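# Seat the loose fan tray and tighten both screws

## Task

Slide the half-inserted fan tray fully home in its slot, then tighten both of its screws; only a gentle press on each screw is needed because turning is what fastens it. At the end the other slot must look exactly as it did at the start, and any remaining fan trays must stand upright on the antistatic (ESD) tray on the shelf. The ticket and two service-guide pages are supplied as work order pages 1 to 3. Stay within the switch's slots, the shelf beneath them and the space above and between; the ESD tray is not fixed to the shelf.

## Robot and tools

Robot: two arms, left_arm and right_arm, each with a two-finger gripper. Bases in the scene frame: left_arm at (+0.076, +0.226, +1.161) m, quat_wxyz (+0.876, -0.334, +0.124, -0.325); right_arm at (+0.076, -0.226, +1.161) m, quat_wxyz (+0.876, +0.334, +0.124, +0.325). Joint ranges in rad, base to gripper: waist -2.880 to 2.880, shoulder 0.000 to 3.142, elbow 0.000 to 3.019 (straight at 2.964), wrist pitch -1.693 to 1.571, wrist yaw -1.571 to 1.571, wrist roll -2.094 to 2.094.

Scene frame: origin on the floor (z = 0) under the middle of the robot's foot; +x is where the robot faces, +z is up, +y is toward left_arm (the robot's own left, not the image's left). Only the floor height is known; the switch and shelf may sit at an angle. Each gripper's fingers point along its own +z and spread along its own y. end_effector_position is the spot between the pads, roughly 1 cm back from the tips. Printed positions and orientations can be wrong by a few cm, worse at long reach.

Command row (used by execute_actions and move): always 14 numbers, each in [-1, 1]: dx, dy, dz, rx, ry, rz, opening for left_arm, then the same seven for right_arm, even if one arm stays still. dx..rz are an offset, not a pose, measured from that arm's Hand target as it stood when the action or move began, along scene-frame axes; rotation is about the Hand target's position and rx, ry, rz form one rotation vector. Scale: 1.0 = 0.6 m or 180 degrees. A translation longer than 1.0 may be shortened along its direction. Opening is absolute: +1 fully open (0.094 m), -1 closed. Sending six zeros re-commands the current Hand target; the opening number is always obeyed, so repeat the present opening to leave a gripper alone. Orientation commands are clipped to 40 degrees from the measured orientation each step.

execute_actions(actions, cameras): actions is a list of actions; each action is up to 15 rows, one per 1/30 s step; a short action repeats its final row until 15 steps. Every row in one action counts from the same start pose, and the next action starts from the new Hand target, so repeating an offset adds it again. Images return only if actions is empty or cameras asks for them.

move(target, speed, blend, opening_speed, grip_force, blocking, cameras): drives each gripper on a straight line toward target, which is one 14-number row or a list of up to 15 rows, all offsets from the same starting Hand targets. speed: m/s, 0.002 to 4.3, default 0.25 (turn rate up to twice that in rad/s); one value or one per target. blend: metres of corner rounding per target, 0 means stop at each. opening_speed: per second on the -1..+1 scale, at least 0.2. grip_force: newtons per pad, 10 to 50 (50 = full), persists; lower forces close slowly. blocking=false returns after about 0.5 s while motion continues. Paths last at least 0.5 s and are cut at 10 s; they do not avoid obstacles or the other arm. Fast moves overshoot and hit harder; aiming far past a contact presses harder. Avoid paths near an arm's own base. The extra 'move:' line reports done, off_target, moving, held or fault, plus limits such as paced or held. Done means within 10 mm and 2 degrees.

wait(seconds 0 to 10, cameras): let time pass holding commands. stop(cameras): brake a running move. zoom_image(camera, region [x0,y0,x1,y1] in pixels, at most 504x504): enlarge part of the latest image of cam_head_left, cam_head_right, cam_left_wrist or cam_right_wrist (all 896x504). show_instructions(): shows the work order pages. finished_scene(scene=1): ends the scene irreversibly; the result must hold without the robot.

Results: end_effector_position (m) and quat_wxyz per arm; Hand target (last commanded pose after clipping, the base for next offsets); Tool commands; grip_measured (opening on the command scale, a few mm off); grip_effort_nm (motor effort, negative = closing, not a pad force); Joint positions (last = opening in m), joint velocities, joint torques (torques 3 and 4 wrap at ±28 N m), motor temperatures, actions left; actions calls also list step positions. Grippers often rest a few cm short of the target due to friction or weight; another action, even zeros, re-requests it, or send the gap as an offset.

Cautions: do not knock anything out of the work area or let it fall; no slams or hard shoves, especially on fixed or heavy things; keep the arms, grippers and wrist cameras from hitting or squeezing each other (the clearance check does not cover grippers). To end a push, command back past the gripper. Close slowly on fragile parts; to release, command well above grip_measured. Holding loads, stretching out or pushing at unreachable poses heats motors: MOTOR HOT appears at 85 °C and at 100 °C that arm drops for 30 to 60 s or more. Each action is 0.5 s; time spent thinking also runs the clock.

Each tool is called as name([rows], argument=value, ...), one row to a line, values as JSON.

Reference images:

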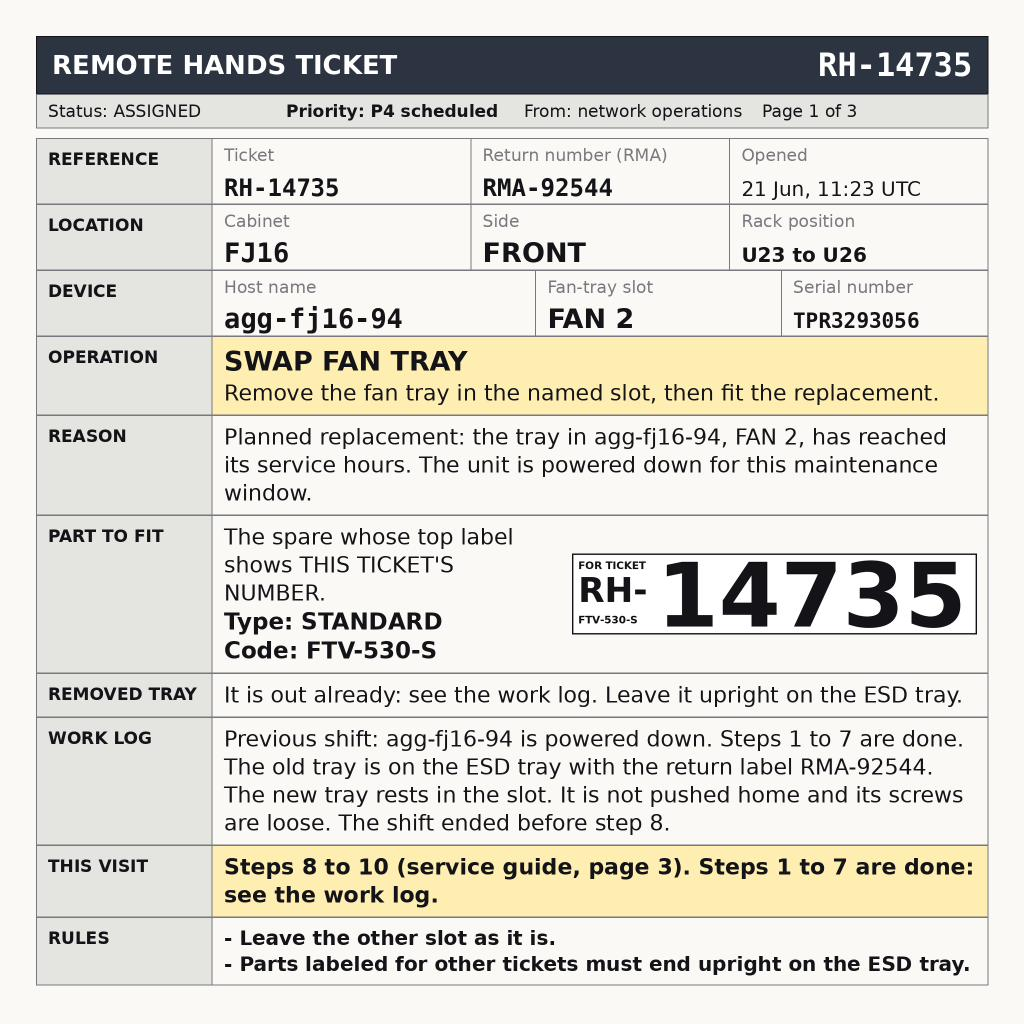

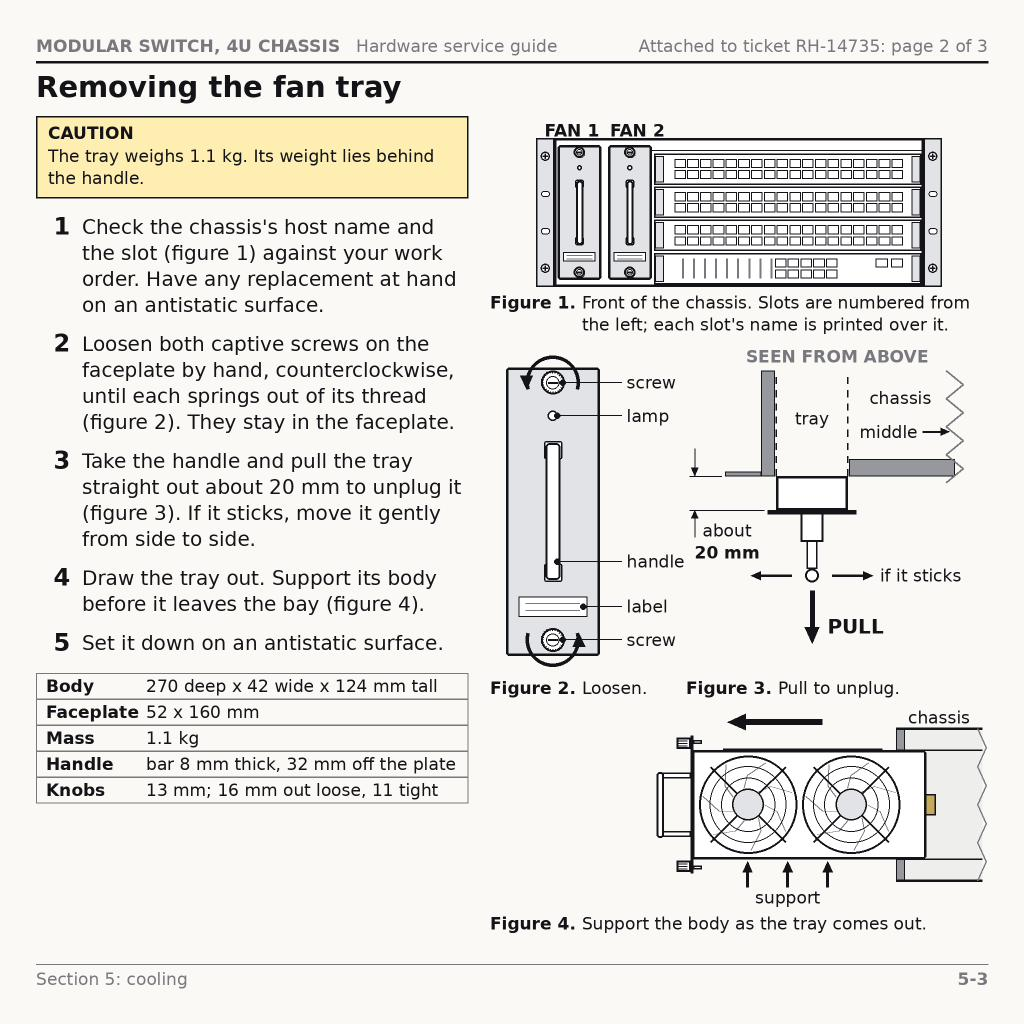

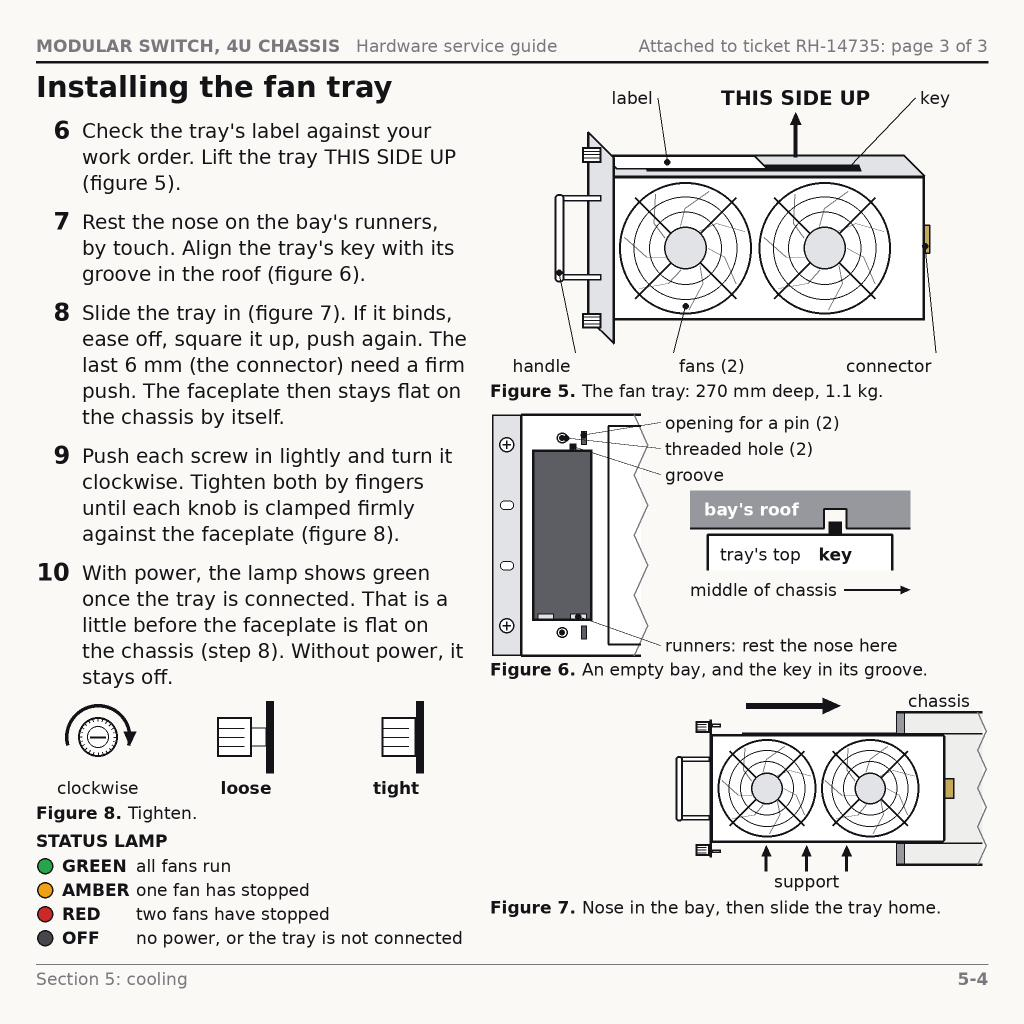

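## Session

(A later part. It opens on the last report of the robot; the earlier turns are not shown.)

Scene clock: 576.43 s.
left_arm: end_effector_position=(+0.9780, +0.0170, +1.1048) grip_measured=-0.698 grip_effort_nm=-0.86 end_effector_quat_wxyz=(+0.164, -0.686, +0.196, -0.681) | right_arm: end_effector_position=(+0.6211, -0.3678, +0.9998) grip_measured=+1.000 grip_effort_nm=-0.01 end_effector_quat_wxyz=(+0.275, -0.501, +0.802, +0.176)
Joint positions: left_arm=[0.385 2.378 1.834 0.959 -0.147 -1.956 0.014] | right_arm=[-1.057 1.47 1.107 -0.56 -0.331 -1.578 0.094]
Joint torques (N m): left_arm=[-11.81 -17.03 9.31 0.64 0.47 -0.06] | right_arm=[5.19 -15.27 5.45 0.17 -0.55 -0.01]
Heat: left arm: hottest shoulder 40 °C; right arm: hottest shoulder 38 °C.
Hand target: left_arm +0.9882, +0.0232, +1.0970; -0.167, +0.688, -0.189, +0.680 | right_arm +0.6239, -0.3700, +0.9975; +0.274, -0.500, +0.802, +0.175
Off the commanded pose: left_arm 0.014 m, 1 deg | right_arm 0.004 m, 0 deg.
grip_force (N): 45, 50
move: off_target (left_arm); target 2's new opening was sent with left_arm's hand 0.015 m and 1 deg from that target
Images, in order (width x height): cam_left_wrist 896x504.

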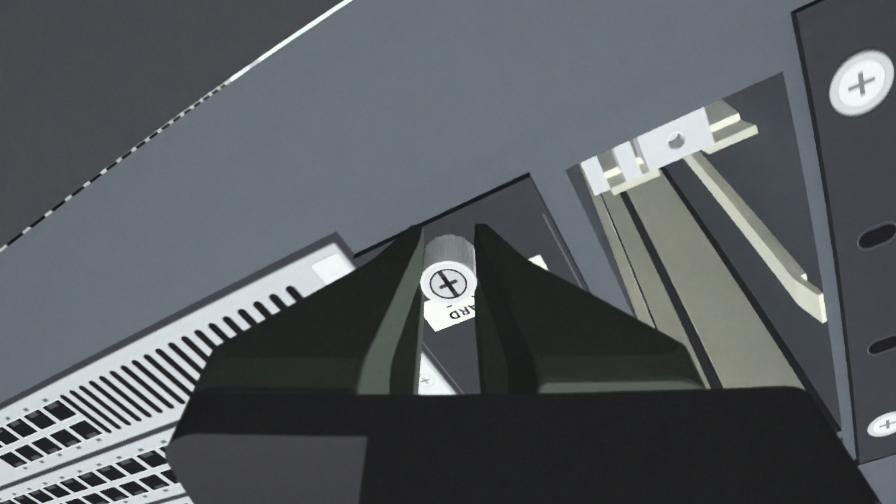

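move(target=[0.0,0.0,0.006,0.62,0,0,-0.95,0,0,0,0,0,0,1], speed=0.5, cameras=[])

move(target=[0.0,0.0,0.0,0.63,0,0,-0.95,0,0,0,0,0,0,1], speed=0.5, cameras=["cam_left_wrist"])

Scene clock: 584.20 s.
left_arm: end_effector_position=(+0.9782, +0.0188, +1.1042) grip_measured=-0.699 grip_effort_nm=-0.93 end_effector_quat_wxyz=(+0.654, -0.247, +0.673, -0.241) | right_arm: end_effector_position=(+0.6211, -0.3678, +0.9998) grip_measured=+1.000 grip_effort_nm=-0.01 end_effector_quat_wxyz=(+0.275, -0.501, +0.802, +0.176)
Joint positions: left_arm=[0.378 2.388 1.845 0.976 -0.191 -0.031 0.014] | right_arm=[-1.057 1.47 1.107 -0.56 -0.331 -1.578 0.094]
Joint torques (N m): left_arm=[-12.75 -16.44 10.06 0.91 -0.02 0.3] | right_arm=[5.48 -15.38 5.48 0.17 -0.53 -0.01]
Heat: left arm: hottest shoulder 40 °C; right arm: hottest shoulder 38 °C.
Hand target: left_arm +0.9880, +0.0230, +1.1006; +0.663, -0.249, +0.669, -0.227 | right_arm +0.6239, -0.3700, +0.9975; +0.274, -0.500, +0.802, +0.175
Off the commanded pose: left_arm 0.012 m, 2 deg | right_arm 0.004 m, 0 deg.
grip_force (N): 45, 50
move: off_target (left_arm)
No camera images: "cameras" was empty.

Scene clock: 587.17 s.
left_arm: end_effector_position=(+0.9781, +0.0167, +1.1056) grip_measured=-0.699 grip_effort_nm=-0.92 end_effector_quat_wxyz=(+0.575, +0.423, +0.561, +0.421) | right_arm: end_effector_position=(+0.6211, -0.3678, +0.9998) grip_measured=+1.000 grip_effort_nm=-0.01 end_effector_quat_wxyz=(+0.275, -0.501, +0.802, +0.176)
Joint positions: left_arm=[0.384 2.403 1.855 1.006 -0.149 1.955 0.014] | right_arm=[-1.057 1.47 1.107 -0.56 -0.331 -1.578 0.094]
Joint torques (N m): left_arm=[-12.4 -16.73 9.96 1.14 0.7 0.03] | right_arm=[5.25 -15.56 5.49 0.18 -0.56 0.01]
Heat: left arm: hottest shoulder 39 °C; right arm: hottest shoulder 38 °C.
Hand target: left_arm +0.9881, +0.0232, +1.1004; +0.572, +0.417, +0.557, +0.435 | right_arm +0.6239, -0.3700, +0.9975; +0.274, -0.500, +0.802, +0.175
Off the commanded pose: left_arm 0.013 m, 2 deg | right_arm 0.004 m, 0 deg.
grip_force (N): 45, 50
move: off_target (left_arm)
Images, in order (width x height): cam_left_wrist 896x504.

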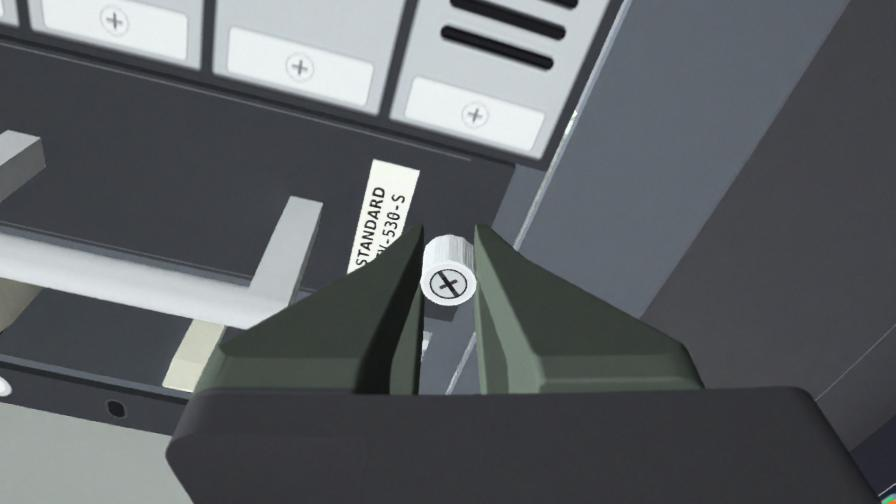

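zoom_image(camera="cam_left_wrist", region=[370, 200, 530, 330])

Scaled by 3.150 from the camera's 896x504 image, which has a finer 1280x720 frame.

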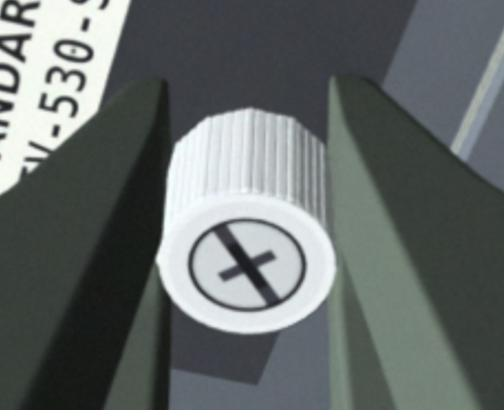

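move([
  [0.0,0.0,0.0,0.0,0,0,-0.5,0,0,0,0,0,0,1],
  [-0.07,0.0,0.0,0.0,0,0,-0.4,0,0,0,0,0,0,1],
  [-0.07,0.0,0.0,-0.4,0,0,-0.4,0,0,0,0,0,0,1],
], speed=0.5, cameras=["cam_left_wrist"])

zoom_image(camera="cam_left_wrist", region=[370, 170, 530, 290])

Scene clock: 603.30 s.
left_arm: end_effector_position=(+0.9429, +0.0188, +1.0855) grip_measured=-0.402 grip_effort_nm=0.14 end_effector_quat_wxyz=(+0.702, +0.012, +0.712, +0.029) | right_arm: end_effector_position=(+0.6211, -0.3678, +0.9998) grip_measured=+1.000 grip_effort_nm=-0.01 end_effector_quat_wxyz=(+0.275, -0.501, +0.802, +0.176)
Joint positions: left_arm=[0.384 2.391 1.737 1.115 -0.196 0.734 0.028] | right_arm=[-1.057 1.47 1.107 -0.56 -0.331 -1.578 0.094]
Joint torques (N m): left_arm=[-13.1 -19.84 4.9 1.17 0.31 -0.16] | right_arm=[5.19 -15.38 5.48 0.2 -0.54 0.01]
Motor temperatures (°C): left_arm=[37 40 36 29 30 32 29] | right_arm=[30 38 35 27 30 29 28]
Heat: left arm: hottest shoulder 40 °C; right arm: hottest shoulder 38 °C.
Hand target: left_arm +0.9461, +0.0231, +1.1004; +0.708, +0.001, +0.706, +0.025 | right_arm +0.6239, -0.3700, +0.9975; +0.274, -0.500, +0.802, +0.175
Off the commanded pose: left_arm 0.016 m, 2 deg | right_arm 0.004 m, 0 deg.
grip_force (N): 45, 50
move: off_target (left_arm); target 2's new opening was sent with left_arm's hand 0.016 m and 2 deg from that target
Images, in order (width x height): cam_left_wrist 896x504.

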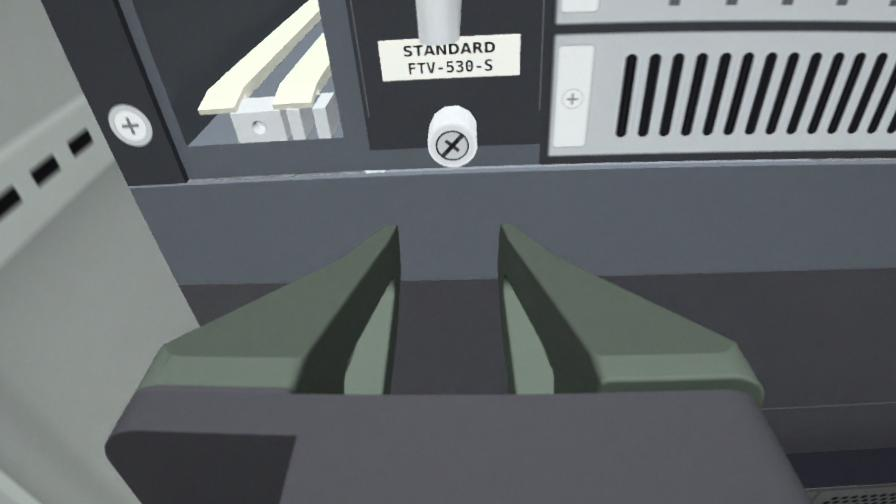

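Scaled by 3.150 from the camera's 896x504 image, which has a finer 1280x720 frame.

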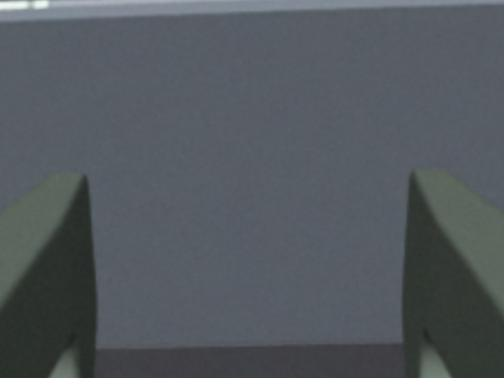

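move(target=[0.058,-0.001,0.017,-0.0116,-0.006,-0.02,-0.4,0,0,0,0,0,0,1], speed=0.15, cameras=["cam_left_wrist"])

zoom_image(camera="cam_left_wrist", region=[370, 170, 530, 290])

Scene clock: 610.67 s.
left_arm: end_effector_position=(+0.9620, +0.0064, +1.0943) grip_measured=-0.402 grip_effort_nm=0.14 end_effector_quat_wxyz=(+0.704, +0.027, +0.709, -0.015) | right_arm: end_effector_position=(+0.6211, -0.3678, +0.9998) grip_measured=+1.000 grip_effort_nm=-0.01 end_effector_quat_wxyz=(+0.275, -0.501, +0.802, +0.176)
Joint positions: left_arm=[0.384 2.389 1.795 1.008 -0.128 0.687 0.028] | right_arm=[-1.057 1.47 1.107 -0.56 -0.331 -1.578 0.094]
Joint torques (N m): left_arm=[-12.4 -19.55 9.18 0.59 0.49 -0.12] | right_arm=[5.3 -15.21 5.48 0.2 -0.53 0]
Heat: left arm: hottest shoulder 40 °C; right arm: hottest shoulder 38 °C.
Hand target: left_arm +0.9809, +0.0226, +1.1105; +0.715, +0.010, +0.699, -0.010 | right_arm +0.6239, -0.3700, +0.9975; +0.274, -0.500, +0.802, +0.175
Off the commanded pose: left_arm 0.030 m, 3 deg | right_arm 0.004 m, 0 deg.
grip_force (N): 45, 50
move: off_target (left_arm)
Images, in order (width x height): cam_left_wrist 896x504.

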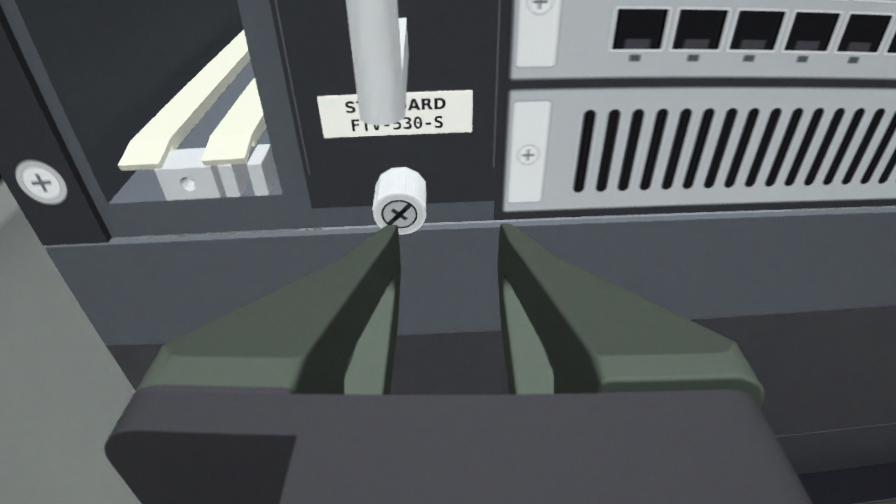

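Scaled by 3.150 from the camera's 896x504 image, which has a finer 1280x720 frame.

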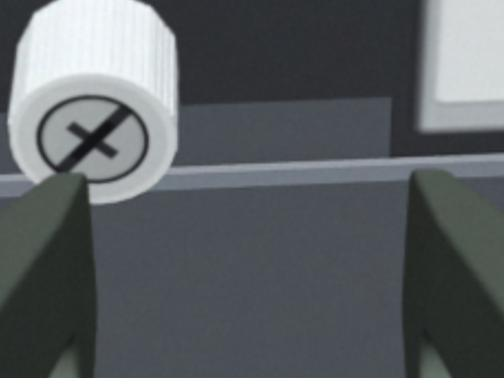

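move(target=[-0.08,0,0.02,0,0,0,-0.4,0,0,0,0,0,0,1], speed=0.2, cameras=["cam_left_wrist"])

Scene clock: 627.50 s.
left_arm: end_effector_position=(+0.9343, +0.0239, +1.1051) grip_measured=-0.402 grip_effort_nm=0.14 end_effector_quat_wxyz=(+0.706, +0.017, +0.708, -0.007) | right_arm: end_effector_position=(+0.6211, -0.3678, +0.9998) grip_measured=+1.000 grip_effort_nm=-0.01 end_effector_quat_wxyz=(+0.275, -0.501, +0.802, +0.176)
Joint positions: left_arm=[0.383 2.318 1.652 1.099 -0.144 0.687 0.028] | right_arm=[-1.057 1.47 1.107 -0.56 -0.331 -1.578 0.094]
Joint torques (N m): left_arm=[-13.39 -19.66 4.25 1.81 0.33 -0.07] | right_arm=[5.19 -15.5 5.44 0.14 -0.54 0.01]
Heat: left arm: hottest shoulder 41 °C; right arm: hottest shoulder 38 °C.
Hand target: left_arm +0.9328, +0.0224, +1.1227; +0.715, +0.010, +0.699, -0.011 | right_arm +0.6239, -0.3700, +0.9975; +0.274, -0.500, +0.802, +0.175
Off the commanded pose: left_arm 0.018 m, 2 deg | right_arm 0.004 m, 0 deg.
grip_force (N): 45, 50
move: off_target (left_arm)
Images, in order (width x height): cam_left_wrist 896x504.

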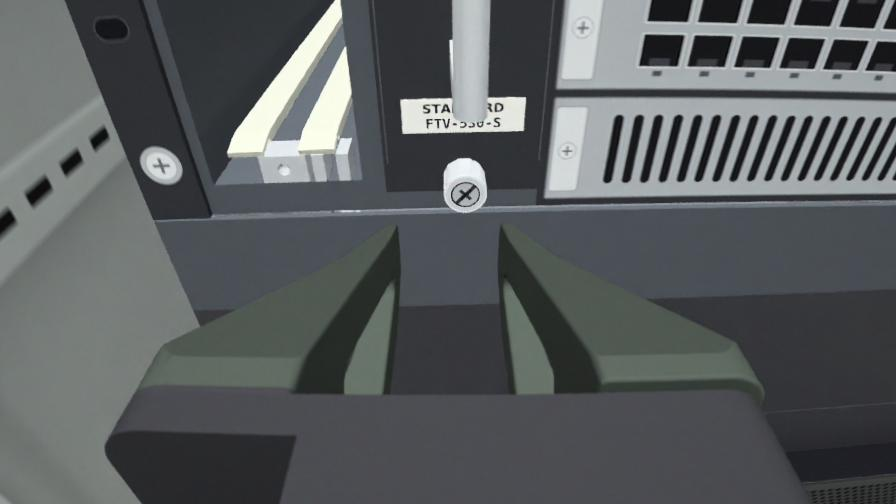

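zoom_image(camera="cam_left_wrist", region=[380, 120, 540, 230])

move(target=[0,0,0.03,0,0,0,-0.4,0,0,0,0,0,0,1], speed=0.2, cameras=["cam_left_wrist"])

Scaled by 3.150 from the camera's 896x504 image, which has a finer 1280x720 frame.

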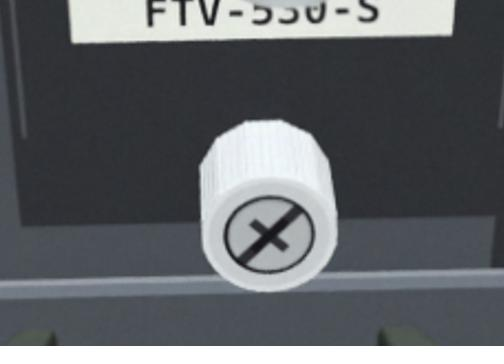

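Scene clock: 631.27 s.
left_arm: end_effector_position=(+0.9350, +0.0240, +1.1305) grip_measured=-0.402 grip_effort_nm=0.14 end_effector_quat_wxyz=(+0.712, +0.010, +0.702, -0.009) | right_arm: end_effector_position=(+0.6211, -0.3678, +0.9998) grip_measured=+1.000 grip_effort_nm=-0.01 end_effector_quat_wxyz=(+0.275, -0.501, +0.802, +0.176)
Joint positions: left_arm=[0.362 2.284 1.636 1.099 -0.159 0.687 0.028] | right_arm=[-1.057 1.47 1.107 -0.56 -0.331 -1.578 0.094]
Joint torques (N m): left_arm=[-13.1 -18.78 4.36 1.16 0.36 0.05] | right_arm=[5.25 -15.5 5.49 0.14 -0.55 -0.01]
Heat: left arm: hottest shoulder 40 °C; right arm: hottest shoulder 38 °C.
Hand target: left_arm +0.9328, +0.0224, +1.1407; +0.715, +0.010, +0.699, -0.011 | right_arm +0.6239, -0.3700, +0.9975; +0.274, -0.500, +0.802, +0.175
Off the commanded pose: left_arm 0.010 m, 1 deg | right_arm 0.004 m, 0 deg.
grip_force (N): 45, 50
move: done
Images, in order (width x height): cam_left_wrist 896x504.

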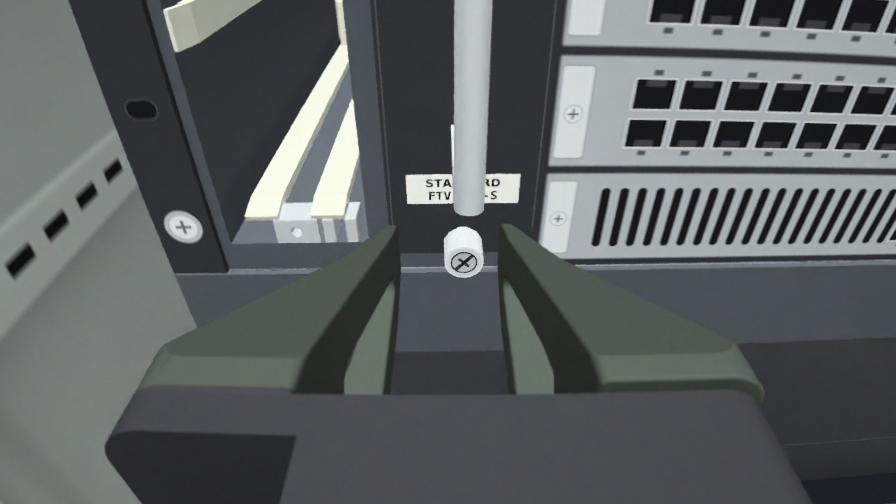

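zoom_image(camera="cam_left_wrist", region=[380, 190, 540, 300])

move([
  [-0.06,0,0,0,0,0,-0.4,0,0,0,0,0,0,1],
  [-0.06,0,0.24,0,0,0,-0.4,0,0,0,0,0,0,1],
  [0,0,0.24,0,0,0,-0.4,0,0,0,0,0,0,1],
], speed=0.2, blend=0.01, cameras=["cam_left_wrist"])

Scaled by 3.150 from the camera's 896x504 image, which has a finer 1280x720 frame.

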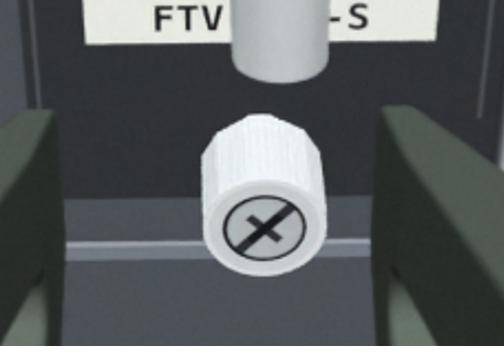

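Scene clock: 639.87 s.
left_arm: end_effector_position=(+0.9199, +0.0196, +1.2849) grip_measured=-0.402 grip_effort_nm=0.14 end_effector_quat_wxyz=(+0.712, +0.011, +0.702, -0.020) | right_arm: end_effector_position=(+0.6211, -0.3678, +0.9998) grip_measured=+1.000 grip_effort_nm=-0.01 end_effector_quat_wxyz=(+0.275, -0.501, +0.802, +0.176)
Joint positions: left_arm=[0.208 2.037 1.519 0.975 -0.284 0.741 0.028] | right_arm=[-1.057 1.47 1.107 -0.56 -0.331 -1.578 0.094]
Joint torques (N m): left_arm=[-11.34 -14.8 10.03 0.49 0.55 0.16] | right_arm=[5.25 -15.44 5.5 0.14 -0.54 0.02]
Heat: left arm: hottest shoulder 40 °C; right arm: hottest shoulder 38 °C.
Hand target: left_arm +0.9329, +0.0225, +1.2848; +0.715, +0.010, +0.699, -0.010 | right_arm +0.6239, -0.3700, +0.9975; +0.274, -0.500, +0.802, +0.175
Off the commanded pose: left_arm 0.013 m, 1 deg | right_arm 0.004 m, 0 deg.
grip_force (N): 45, 50
move: off_target (left_arm)
Images, in order (width x height): cam_left_wrist 896x504.

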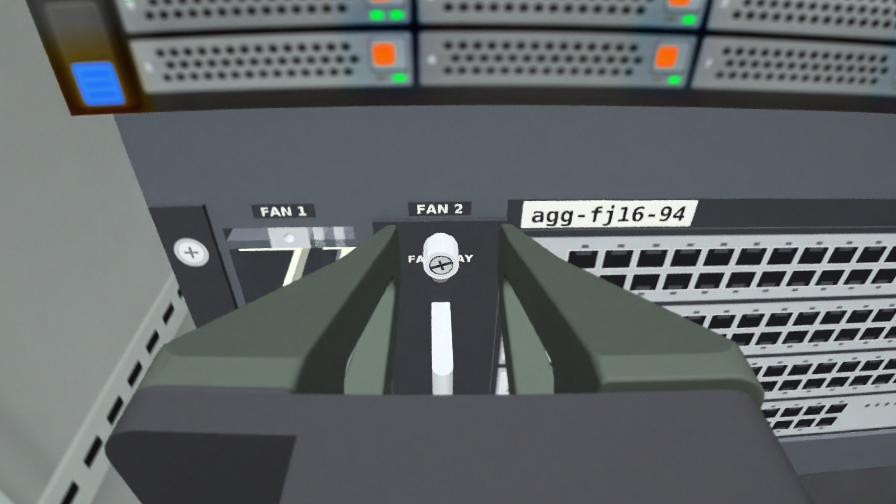

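zoom_image(camera="cam_left_wrist", region=[360, 190, 520, 300])

Scaled by 3.150 from the camera's 896x504 image, which has a finer 1280x720 frame.

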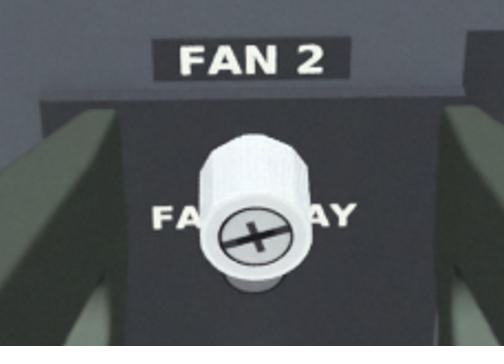

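move(target=[-0.02,0,-0.03,-0.5,0,0,-0.4,0,0,0,0,0,0,1], speed=0.5, cameras=["cam_left_wrist"])

Scene clock: 652.47 s.
left_arm: end_effector_position=(+0.9149, +0.0179, +1.2742) grip_measured=-0.402 grip_effort_nm=0.14 end_effector_quat_wxyz=(+0.510, -0.490, +0.497, -0.503) | right_arm: end_effector_position=(+0.6211, -0.3678, +0.9998) grip_measured=+1.000 grip_effort_nm=0.00 end_effector_quat_wxyz=(+0.275, -0.501, +0.802, +0.176)
Joint positions: left_arm=[0.208 2.071 1.519 1.047 -0.31 -0.793 0.028] | right_arm=[-1.057 1.47 1.107 -0.56 -0.331 -1.578 0.094]
Joint torques (N m): left_arm=[-10.7 -14.56 7.97 1.24 0.41 -0.01] | right_arm=[5.19 -15.44 5.46 0.17 -0.56 0.01]
Heat: left arm: hottest shoulder 39 °C; right arm: hottest shoulder 38 °C.
Hand target: left_arm +0.9209, +0.0224, +1.2668; +0.513, -0.498, +0.487, -0.502 | right_arm +0.6239, -0.3700, +0.9975; +0.274, -0.500, +0.802, +0.175
Off the commanded pose: left_arm 0.011 m, 1 deg | right_arm 0.004 m, 0 deg.
grip_force (N): 45, 50
move: off_target (left_arm)
Images, in order (width x height): cam_left_wrist 896x504.

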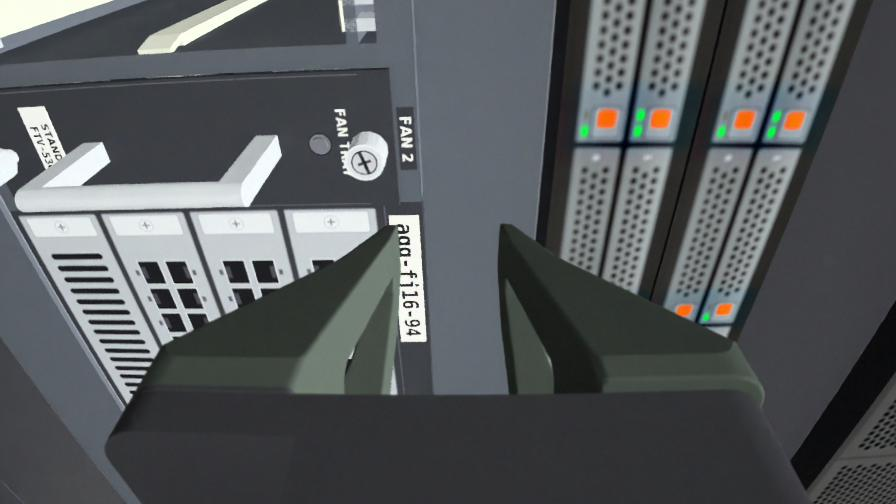

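zoom_image(camera="cam_left_wrist", region=[290, 90, 440, 210])

zoom_image(camera="cam_left_wrist", region=[0, 50, 400, 270])

Scaled by 3.360 from the camera's 896x504 image, which has a finer 1280x720 frame.

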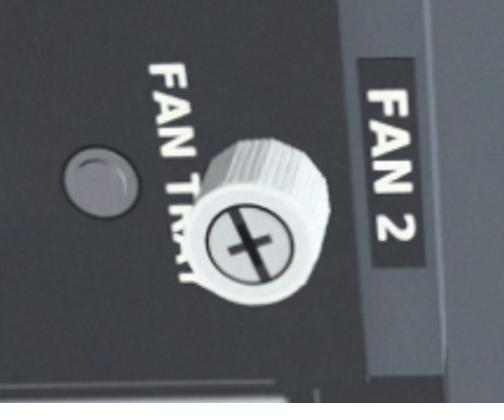

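Scaled by 1.260 from the camera's 896x504 image, which has a finer 1280x720 frame.

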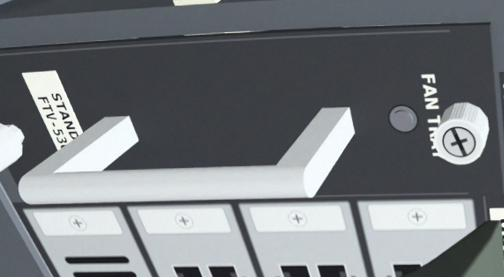

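move([
  [-0.08,0,-0.05,0,0,0,-0.4,0,0,0,0,0,0,1],
  [-0.08,0,-0.13,0,0,0,-0.4,0,0,0,0,0,0,1],
], speed=0.25, blend=0.01, cameras=["cam_left_wrist"])

Scene clock: 662.20 s.
left_arm: end_effector_position=(+0.8719, +0.0209, +1.1853) grip_measured=-0.402 grip_effort_nm=0.14 end_effector_quat_wxyz=(+0.511, -0.495, +0.498, -0.496) | right_arm: end_effector_position=(+0.6211, -0.3678, +0.9998) grip_measured=+1.000 grip_effort_nm=-0.01 end_effector_quat_wxyz=(+0.275, -0.501, +0.802, +0.176)
Joint positions: left_arm=[0.277 2.152 1.396 1.242 -0.263 -0.822 0.028] | right_arm=[-1.057 1.47 1.107 -0.56 -0.331 -1.578 0.094]
Joint torques (N m): left_arm=[-11.69 -15.5 5.3 1.54 0.5 -0.04] | right_arm=[5.36 -15.44 5.49 0.21 -0.54 0.01]
Heat: left arm: hottest shoulder 39 °C; right arm: hottest shoulder 38 °C.
Hand target: left_arm +0.8729, +0.0225, +1.1888; +0.513, -0.498, +0.487, -0.502 | right_arm +0.6239, -0.3700, +0.9975; +0.274, -0.500, +0.802, +0.175
Off the commanded pose: left_arm 0.004 m, 1 deg | right_arm 0.004 m, 0 deg.
grip_force (N): 45, 50
move: done
Images, in order (width x height): cam_left_wrist 896x504.

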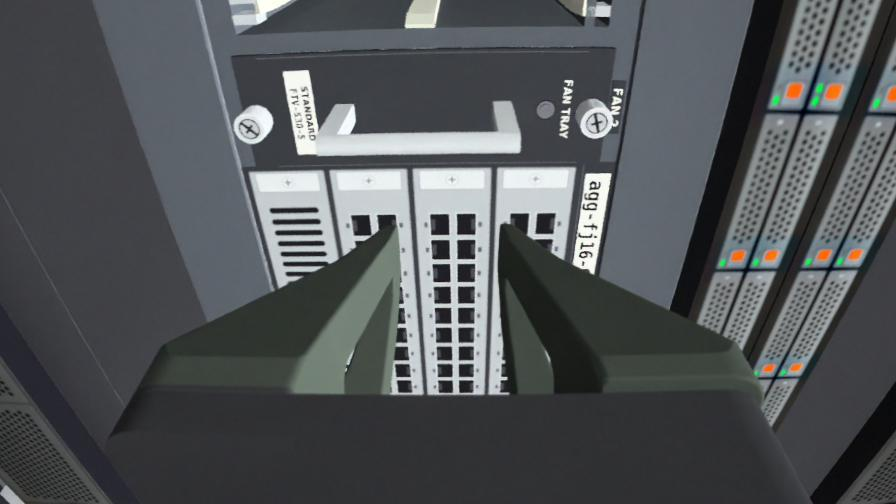

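zoom_image(camera="cam_left_wrist", region=[210, 60, 370, 180])

zoom_image(camera="cam_left_wrist", region=[490, 60, 650, 180])

Scaled by 3.150 from the camera's 896x504 image, which has a finer 1280x720 frame.

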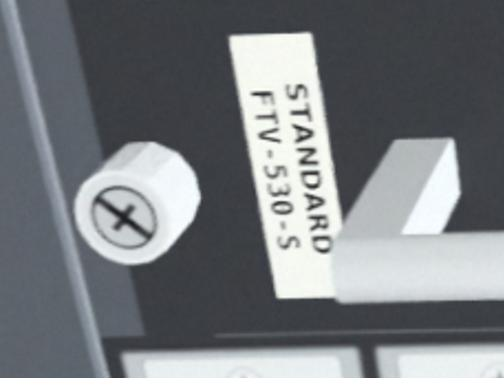

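Scaled by 3.150 from the camera's 896x504 image, which has a finer 1280x720 frame.

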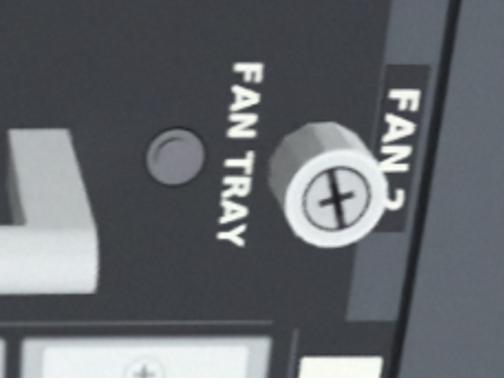

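move([
  [0.04,0,-0.06,-0.333,0,0,-0.3,0,0,0,0,0,0,1],
  [0.10,0,-0.1330,-0.333,0,0,-0.3,0,0,0,0,0,0,1],
], speed=[0.35,0.15], blend=0.01, cameras=["cam_left_wrist"])

Scene clock: 691.27 s.
left_arm: end_effector_position=(+0.9227, +0.0203, +1.1080) grip_measured=-0.302 grip_effort_nm=0.14 end_effector_quat_wxyz=(+0.195, -0.689, +0.181, -0.674) | right_arm: end_effector_position=(+0.6211, -0.3678, +0.9998) grip_measured=+1.000 grip_effort_nm=0.00 end_effector_quat_wxyz=(+0.275, -0.501, +0.802, +0.176)
Joint positions: left_arm=[0.36 2.325 1.632 1.156 -0.219 -1.914 0.033] | right_arm=[-1.057 1.47 1.107 -0.56 -0.331 -1.578 0.094]
Joint torques (N m): left_arm=[-11.87 -16.67 8.13 0.55 0.49 -0.09] | right_arm=[5.13 -15.44 5.49 0.14 -0.56 0.01]
Heat: left arm: hottest shoulder 40 °C; right arm: hottest shoulder 38 °C.
Hand target: left_arm +0.9329, +0.0226, +1.1090; -0.195, +0.688, -0.171, +0.678 | right_arm +0.6239, -0.3700, +0.9975; +0.274, -0.500, +0.802, +0.175
Off the commanded pose: left_arm 0.010 m, 1 deg | right_arm 0.004 m, 0 deg.
grip_force (N): 45, 50
move: done
Images, in order (width x height): cam_left_wrist 896x504.

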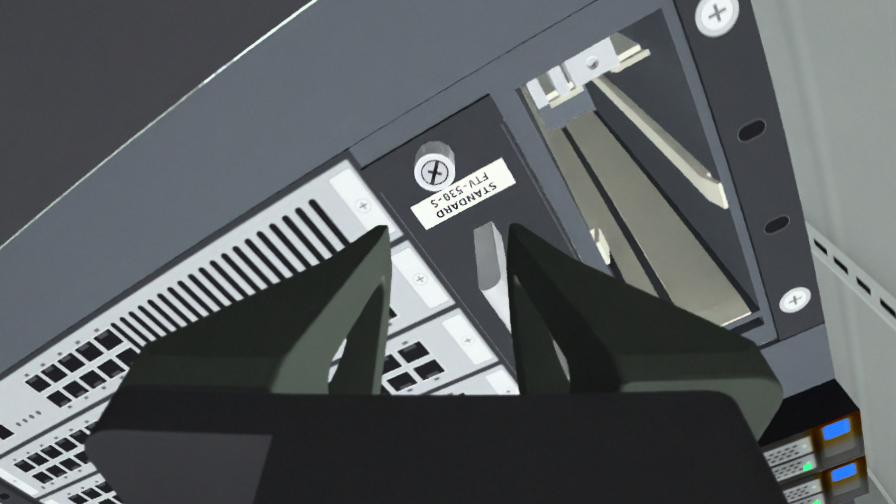

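move(target=[0.06,-0.006,-0.008,0,0,0,-0.3,0,0,0,0,0,0,1], speed=0.1, cameras=["cam_left_wrist"])

Scene clock: 694.93 s.
left_arm: end_effector_position=(+0.9590, +0.0126, +1.1118) grip_measured=-0.302 grip_effort_nm=0.14 end_effector_quat_wxyz=(+0.193, -0.686, +0.180, -0.678) | right_arm: end_effector_position=(+0.6211, -0.3678, +0.9998) grip_measured=+1.000 grip_effort_nm=0.00 end_effector_quat_wxyz=(+0.275, -0.501, +0.802, +0.176)
Joint positions: left_arm=[0.36 2.378 1.784 1.061 -0.211 -1.919 0.033] | right_arm=[-1.057 1.47 1.107 -0.56 -0.331 -1.578 0.094]
Joint torques (N m): left_arm=[-11.34 -16.73 8.98 0.51 0.53 -0.11] | right_arm=[5.3 -15.44 5.48 0.23 -0.53 0.02]
Heat: left arm: hottest shoulder 40 °C; right arm: hottest shoulder 38 °C.
Hand target: left_arm +0.9689, +0.0190, +1.1041; -0.195, +0.688, -0.171, +0.678 | right_arm +0.6239, -0.3700, +0.9975; +0.274, -0.500, +0.802, +0.175
Off the commanded pose: left_arm 0.014 m, 1 deg | right_arm 0.004 m, 0 deg.
grip_force (N): 45, 50
move: off_target (left_arm)
Images, in order (width x height): cam_left_wrist 896x504.

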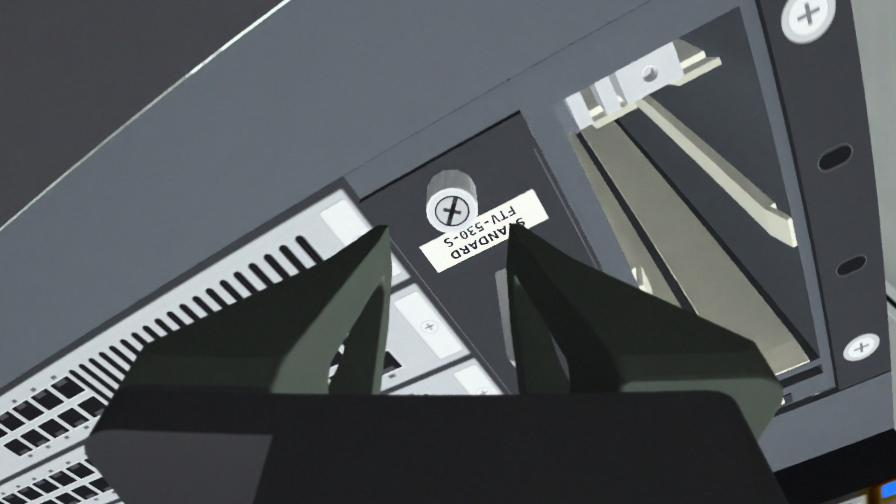

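move(target=[0.015,0.012,-0.022,0,0,0,-0.3,0,0,0,0,0,0,1], speed=0.1, cameras=["cam_left_wrist"])

Scene clock: 698.57 s.
left_arm: end_effector_position=(+0.9678, +0.0204, +1.0970) grip_measured=-0.302 grip_effort_nm=0.14 end_effector_quat_wxyz=(+0.193, -0.687, +0.180, -0.677) | right_arm: end_effector_position=(+0.6211, -0.3678, +0.9998) grip_measured=+1.000 grip_effort_nm=-0.01 end_effector_quat_wxyz=(+0.275, -0.501, +0.802, +0.176)
Joint positions: left_arm=[0.383 2.401 1.822 1.042 -0.192 -1.928 0.033] | right_arm=[-1.057 1.47 1.107 -0.56 -0.331 -1.578 0.094]
Joint torques (N m): left_arm=[-12.1 -17.38 9.11 0.53 0.52 -0.11] | right_arm=[5.25 -15.5 5.48 0.17 -0.54 0]
Heat: left arm: hottest shoulder 39 °C; right arm: hottest shoulder 38 °C.
Hand target: left_arm +0.9778, +0.0259, +1.0910; -0.195, +0.688, -0.171, +0.678 | right_arm +0.6239, -0.3700, +0.9975; +0.274, -0.500, +0.802, +0.175
Off the commanded pose: left_arm 0.013 m, 1 deg | right_arm 0.004 m, 0 deg.
grip_force (N): 45, 50
move: off_target (left_arm)
Images, in order (width x height): cam_left_wrist 896x504.

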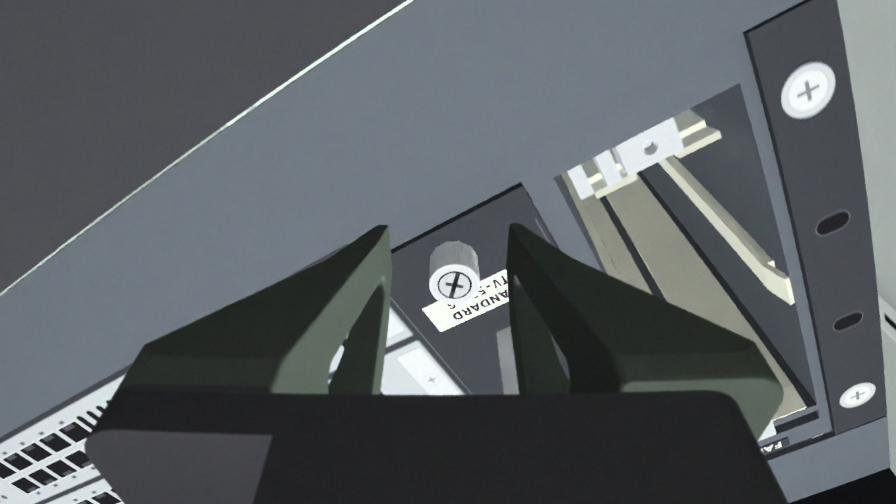

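move(target=[0.003,-0.003,0.03,0,0,0,-0.3,0,0,0,0,0,0,1], speed=0.1)

move(target=[0.003,0,-0.01,0,0,0,-0.3,0,0,0,0,0,0,1], speed=0.1, cameras=["cam_left_wrist"])

Scene clock: 704.03 s.
left_arm: end_effector_position=(+0.9681, +0.0201, +1.0937) grip_measured=-0.302 grip_effort_nm=0.14 end_effector_quat_wxyz=(+0.193, -0.692, +0.182, -0.671) | right_arm: end_effector_position=(+0.6211, -0.3678, +0.9998) grip_measured=+1.000 grip_effort_nm=-0.01 end_effector_quat_wxyz=(+0.275, -0.501, +0.802, +0.176)
Joint positions: left_arm=[0.383 2.401 1.823 1.029 -0.203 -1.928 0.033] | right_arm=[-1.057 1.47 1.107 -0.56 -0.331 -1.578 0.094]
Joint torques (N m): left_arm=[-12.63 -19.02 8.28 0.51 0.38 0.02] | right_arm=[5.19 -15.38 5.48 0.23 -0.55 0.03]
Heat: left arm: hottest shoulder 39 °C; right arm: hottest shoulder 38 °C.
Hand target: left_arm +0.9796, +0.0241, +1.1090; -0.195, +0.688, -0.171, +0.678 | right_arm +0.6239, -0.3700, +0.9975; +0.274, -0.500, +0.802, +0.175
Off the commanded pose: left_arm 0.020 m, 2 deg | right_arm 0.004 m, 0 deg.
grip_force (N): 45, 50
move: off_target (left_arm)

Scene clock: 704.73 s.
left_arm: end_effector_position=(+0.9681, +0.0200, +1.0938) grip_measured=-0.302 grip_effort_nm=0.14 end_effector_quat_wxyz=(+0.193, -0.692, +0.182, -0.671) | right_arm: end_effector_position=(+0.6211, -0.3678, +0.9998) grip_measured=+1.000 grip_effort_nm=-0.01 end_effector_quat_wxyz=(+0.275, -0.501, +0.802, +0.176)
Joint positions: left_arm=[0.383 2.401 1.823 1.029 -0.203 -1.928 0.033] | right_arm=[-1.057 1.47 1.107 -0.56 -0.331 -1.578 0.094]
Joint torques (N m): left_arm=[-13.1 -17.67 9.5 0.5 0.53 -0.04] | right_arm=[5.42 -15.38 5.46 0.21 -0.53 0.01]
Heat: left arm: hottest shoulder 39 °C; right arm: hottest shoulder 38 °C.
Hand target: left_arm +0.9814, +0.0242, +1.1030; -0.195, +0.688, -0.171, +0.678 | right_arm +0.6239, -0.3700, +0.9975; +0.274, -0.500, +0.802, +0.175
Off the commanded pose: left_arm 0.017 m, 2 deg | right_arm 0.004 m, 0 deg.
grip_force (N): 45, 50
move: off_target (left_arm)
Images, in order (width x height): cam_left_wrist 896x504.

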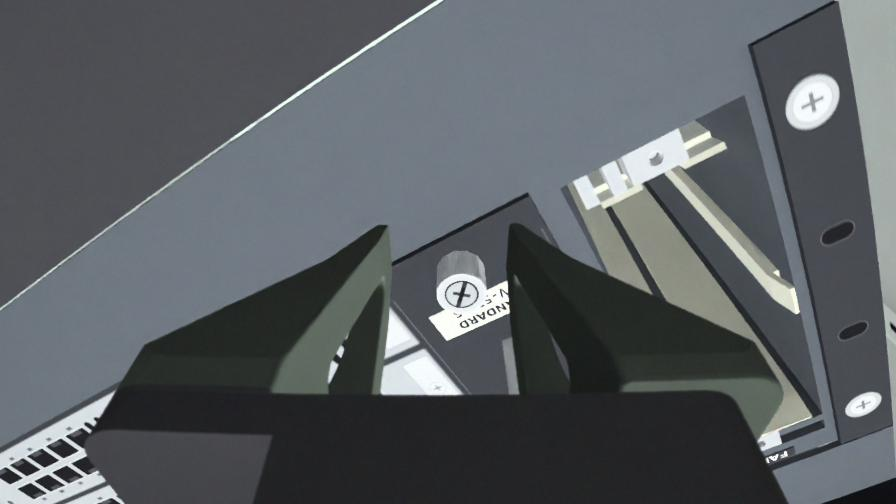

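move(target=[-0.005,0.003,0.045,0,0,0,-0.3,0,0,0,0,0,0,1], speed=0.15)

Scene clock: 709.17 s.
left_arm: end_effector_position=(+0.9733, +0.0253, +1.1089) grip_measured=-0.302 grip_effort_nm=0.12 end_effector_quat_wxyz=(+0.195, -0.694, +0.177, -0.671) | right_arm: end_effector_position=(+0.6211, -0.3678, +0.9998) grip_measured=+1.000 grip_effort_nm=0.00 end_effector_quat_wxyz=(+0.275, -0.501, +0.802, +0.176)
Joint positions: left_arm=[0.375 2.378 1.823 1.015 -0.219 -1.928 0.033] | right_arm=[-1.057 1.47 1.107 -0.56 -0.331 -1.578 0.094]
Joint torques (N m): left_arm=[-14.04 -20.6 6 0.79 0.41 0.09] | right_arm=[5.25 -15.5 5.48 0.14 -0.54 0]
Heat: left arm: hottest shoulder 39 °C; right arm: hottest shoulder 38 °C.
Hand target: left_arm +0.9784, +0.0260, +1.1300; -0.195, +0.688, -0.171, +0.678 | right_arm +0.6239, -0.3700, +0.9975; +0.274, -0.500, +0.802, +0.175
Off the commanded pose: left_arm 0.022 m, 1 deg | right_arm 0.004 m, 0 deg.
grip_force (N): 45, 50
move: off_target (left_arm)

move(target=[0.002,-0.012,-0.008,0,0,0,-0.3,0,0,0,0,0,0,1], speed=0.1, cameras=["cam_left_wrist"])

Scene clock: 712.30 s.
left_arm: end_effector_position=(+0.9731, +0.0245, +1.1095) grip_measured=-0.302 grip_effort_nm=0.12 end_effector_quat_wxyz=(+0.195, -0.694, +0.176, -0.671) | right_arm: end_effector_position=(+0.6211, -0.3678, +0.9998) grip_measured=+1.000 grip_effort_nm=0.00 end_effector_quat_wxyz=(+0.275, -0.501, +0.802, +0.176)
Joint positions: left_arm=[0.373 2.378 1.823 1.015 -0.221 -1.928 0.033] | right_arm=[-1.057 1.47 1.107 -0.56 -0.331 -1.578 0.094]
Joint torques (N m): left_arm=[-14.51 -19.02 8.06 0.68 0.33 0.07] | right_arm=[5.25 -15.33 5.39 0.18 -0.52 0.02]
Heat: left arm: hottest shoulder 39 °C; right arm: hottest shoulder 38 °C.
Hand target: left_arm +0.9796, +0.0189, +1.1250; -0.195, +0.688, -0.171, +0.678 | right_arm +0.6239, -0.3700, +0.9975; +0.274, -0.500, +0.802, +0.175
Off the commanded pose: left_arm 0.018 m, 1 deg | right_arm 0.004 m, 0 deg.
grip_force (N): 45, 50
move: off_target (left_arm)
Images, in order (width x height): cam_left_wrist 896x504.

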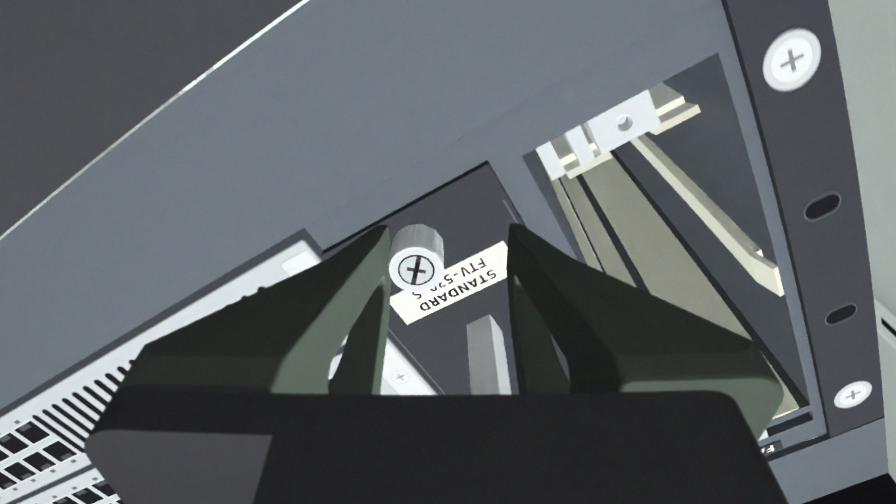

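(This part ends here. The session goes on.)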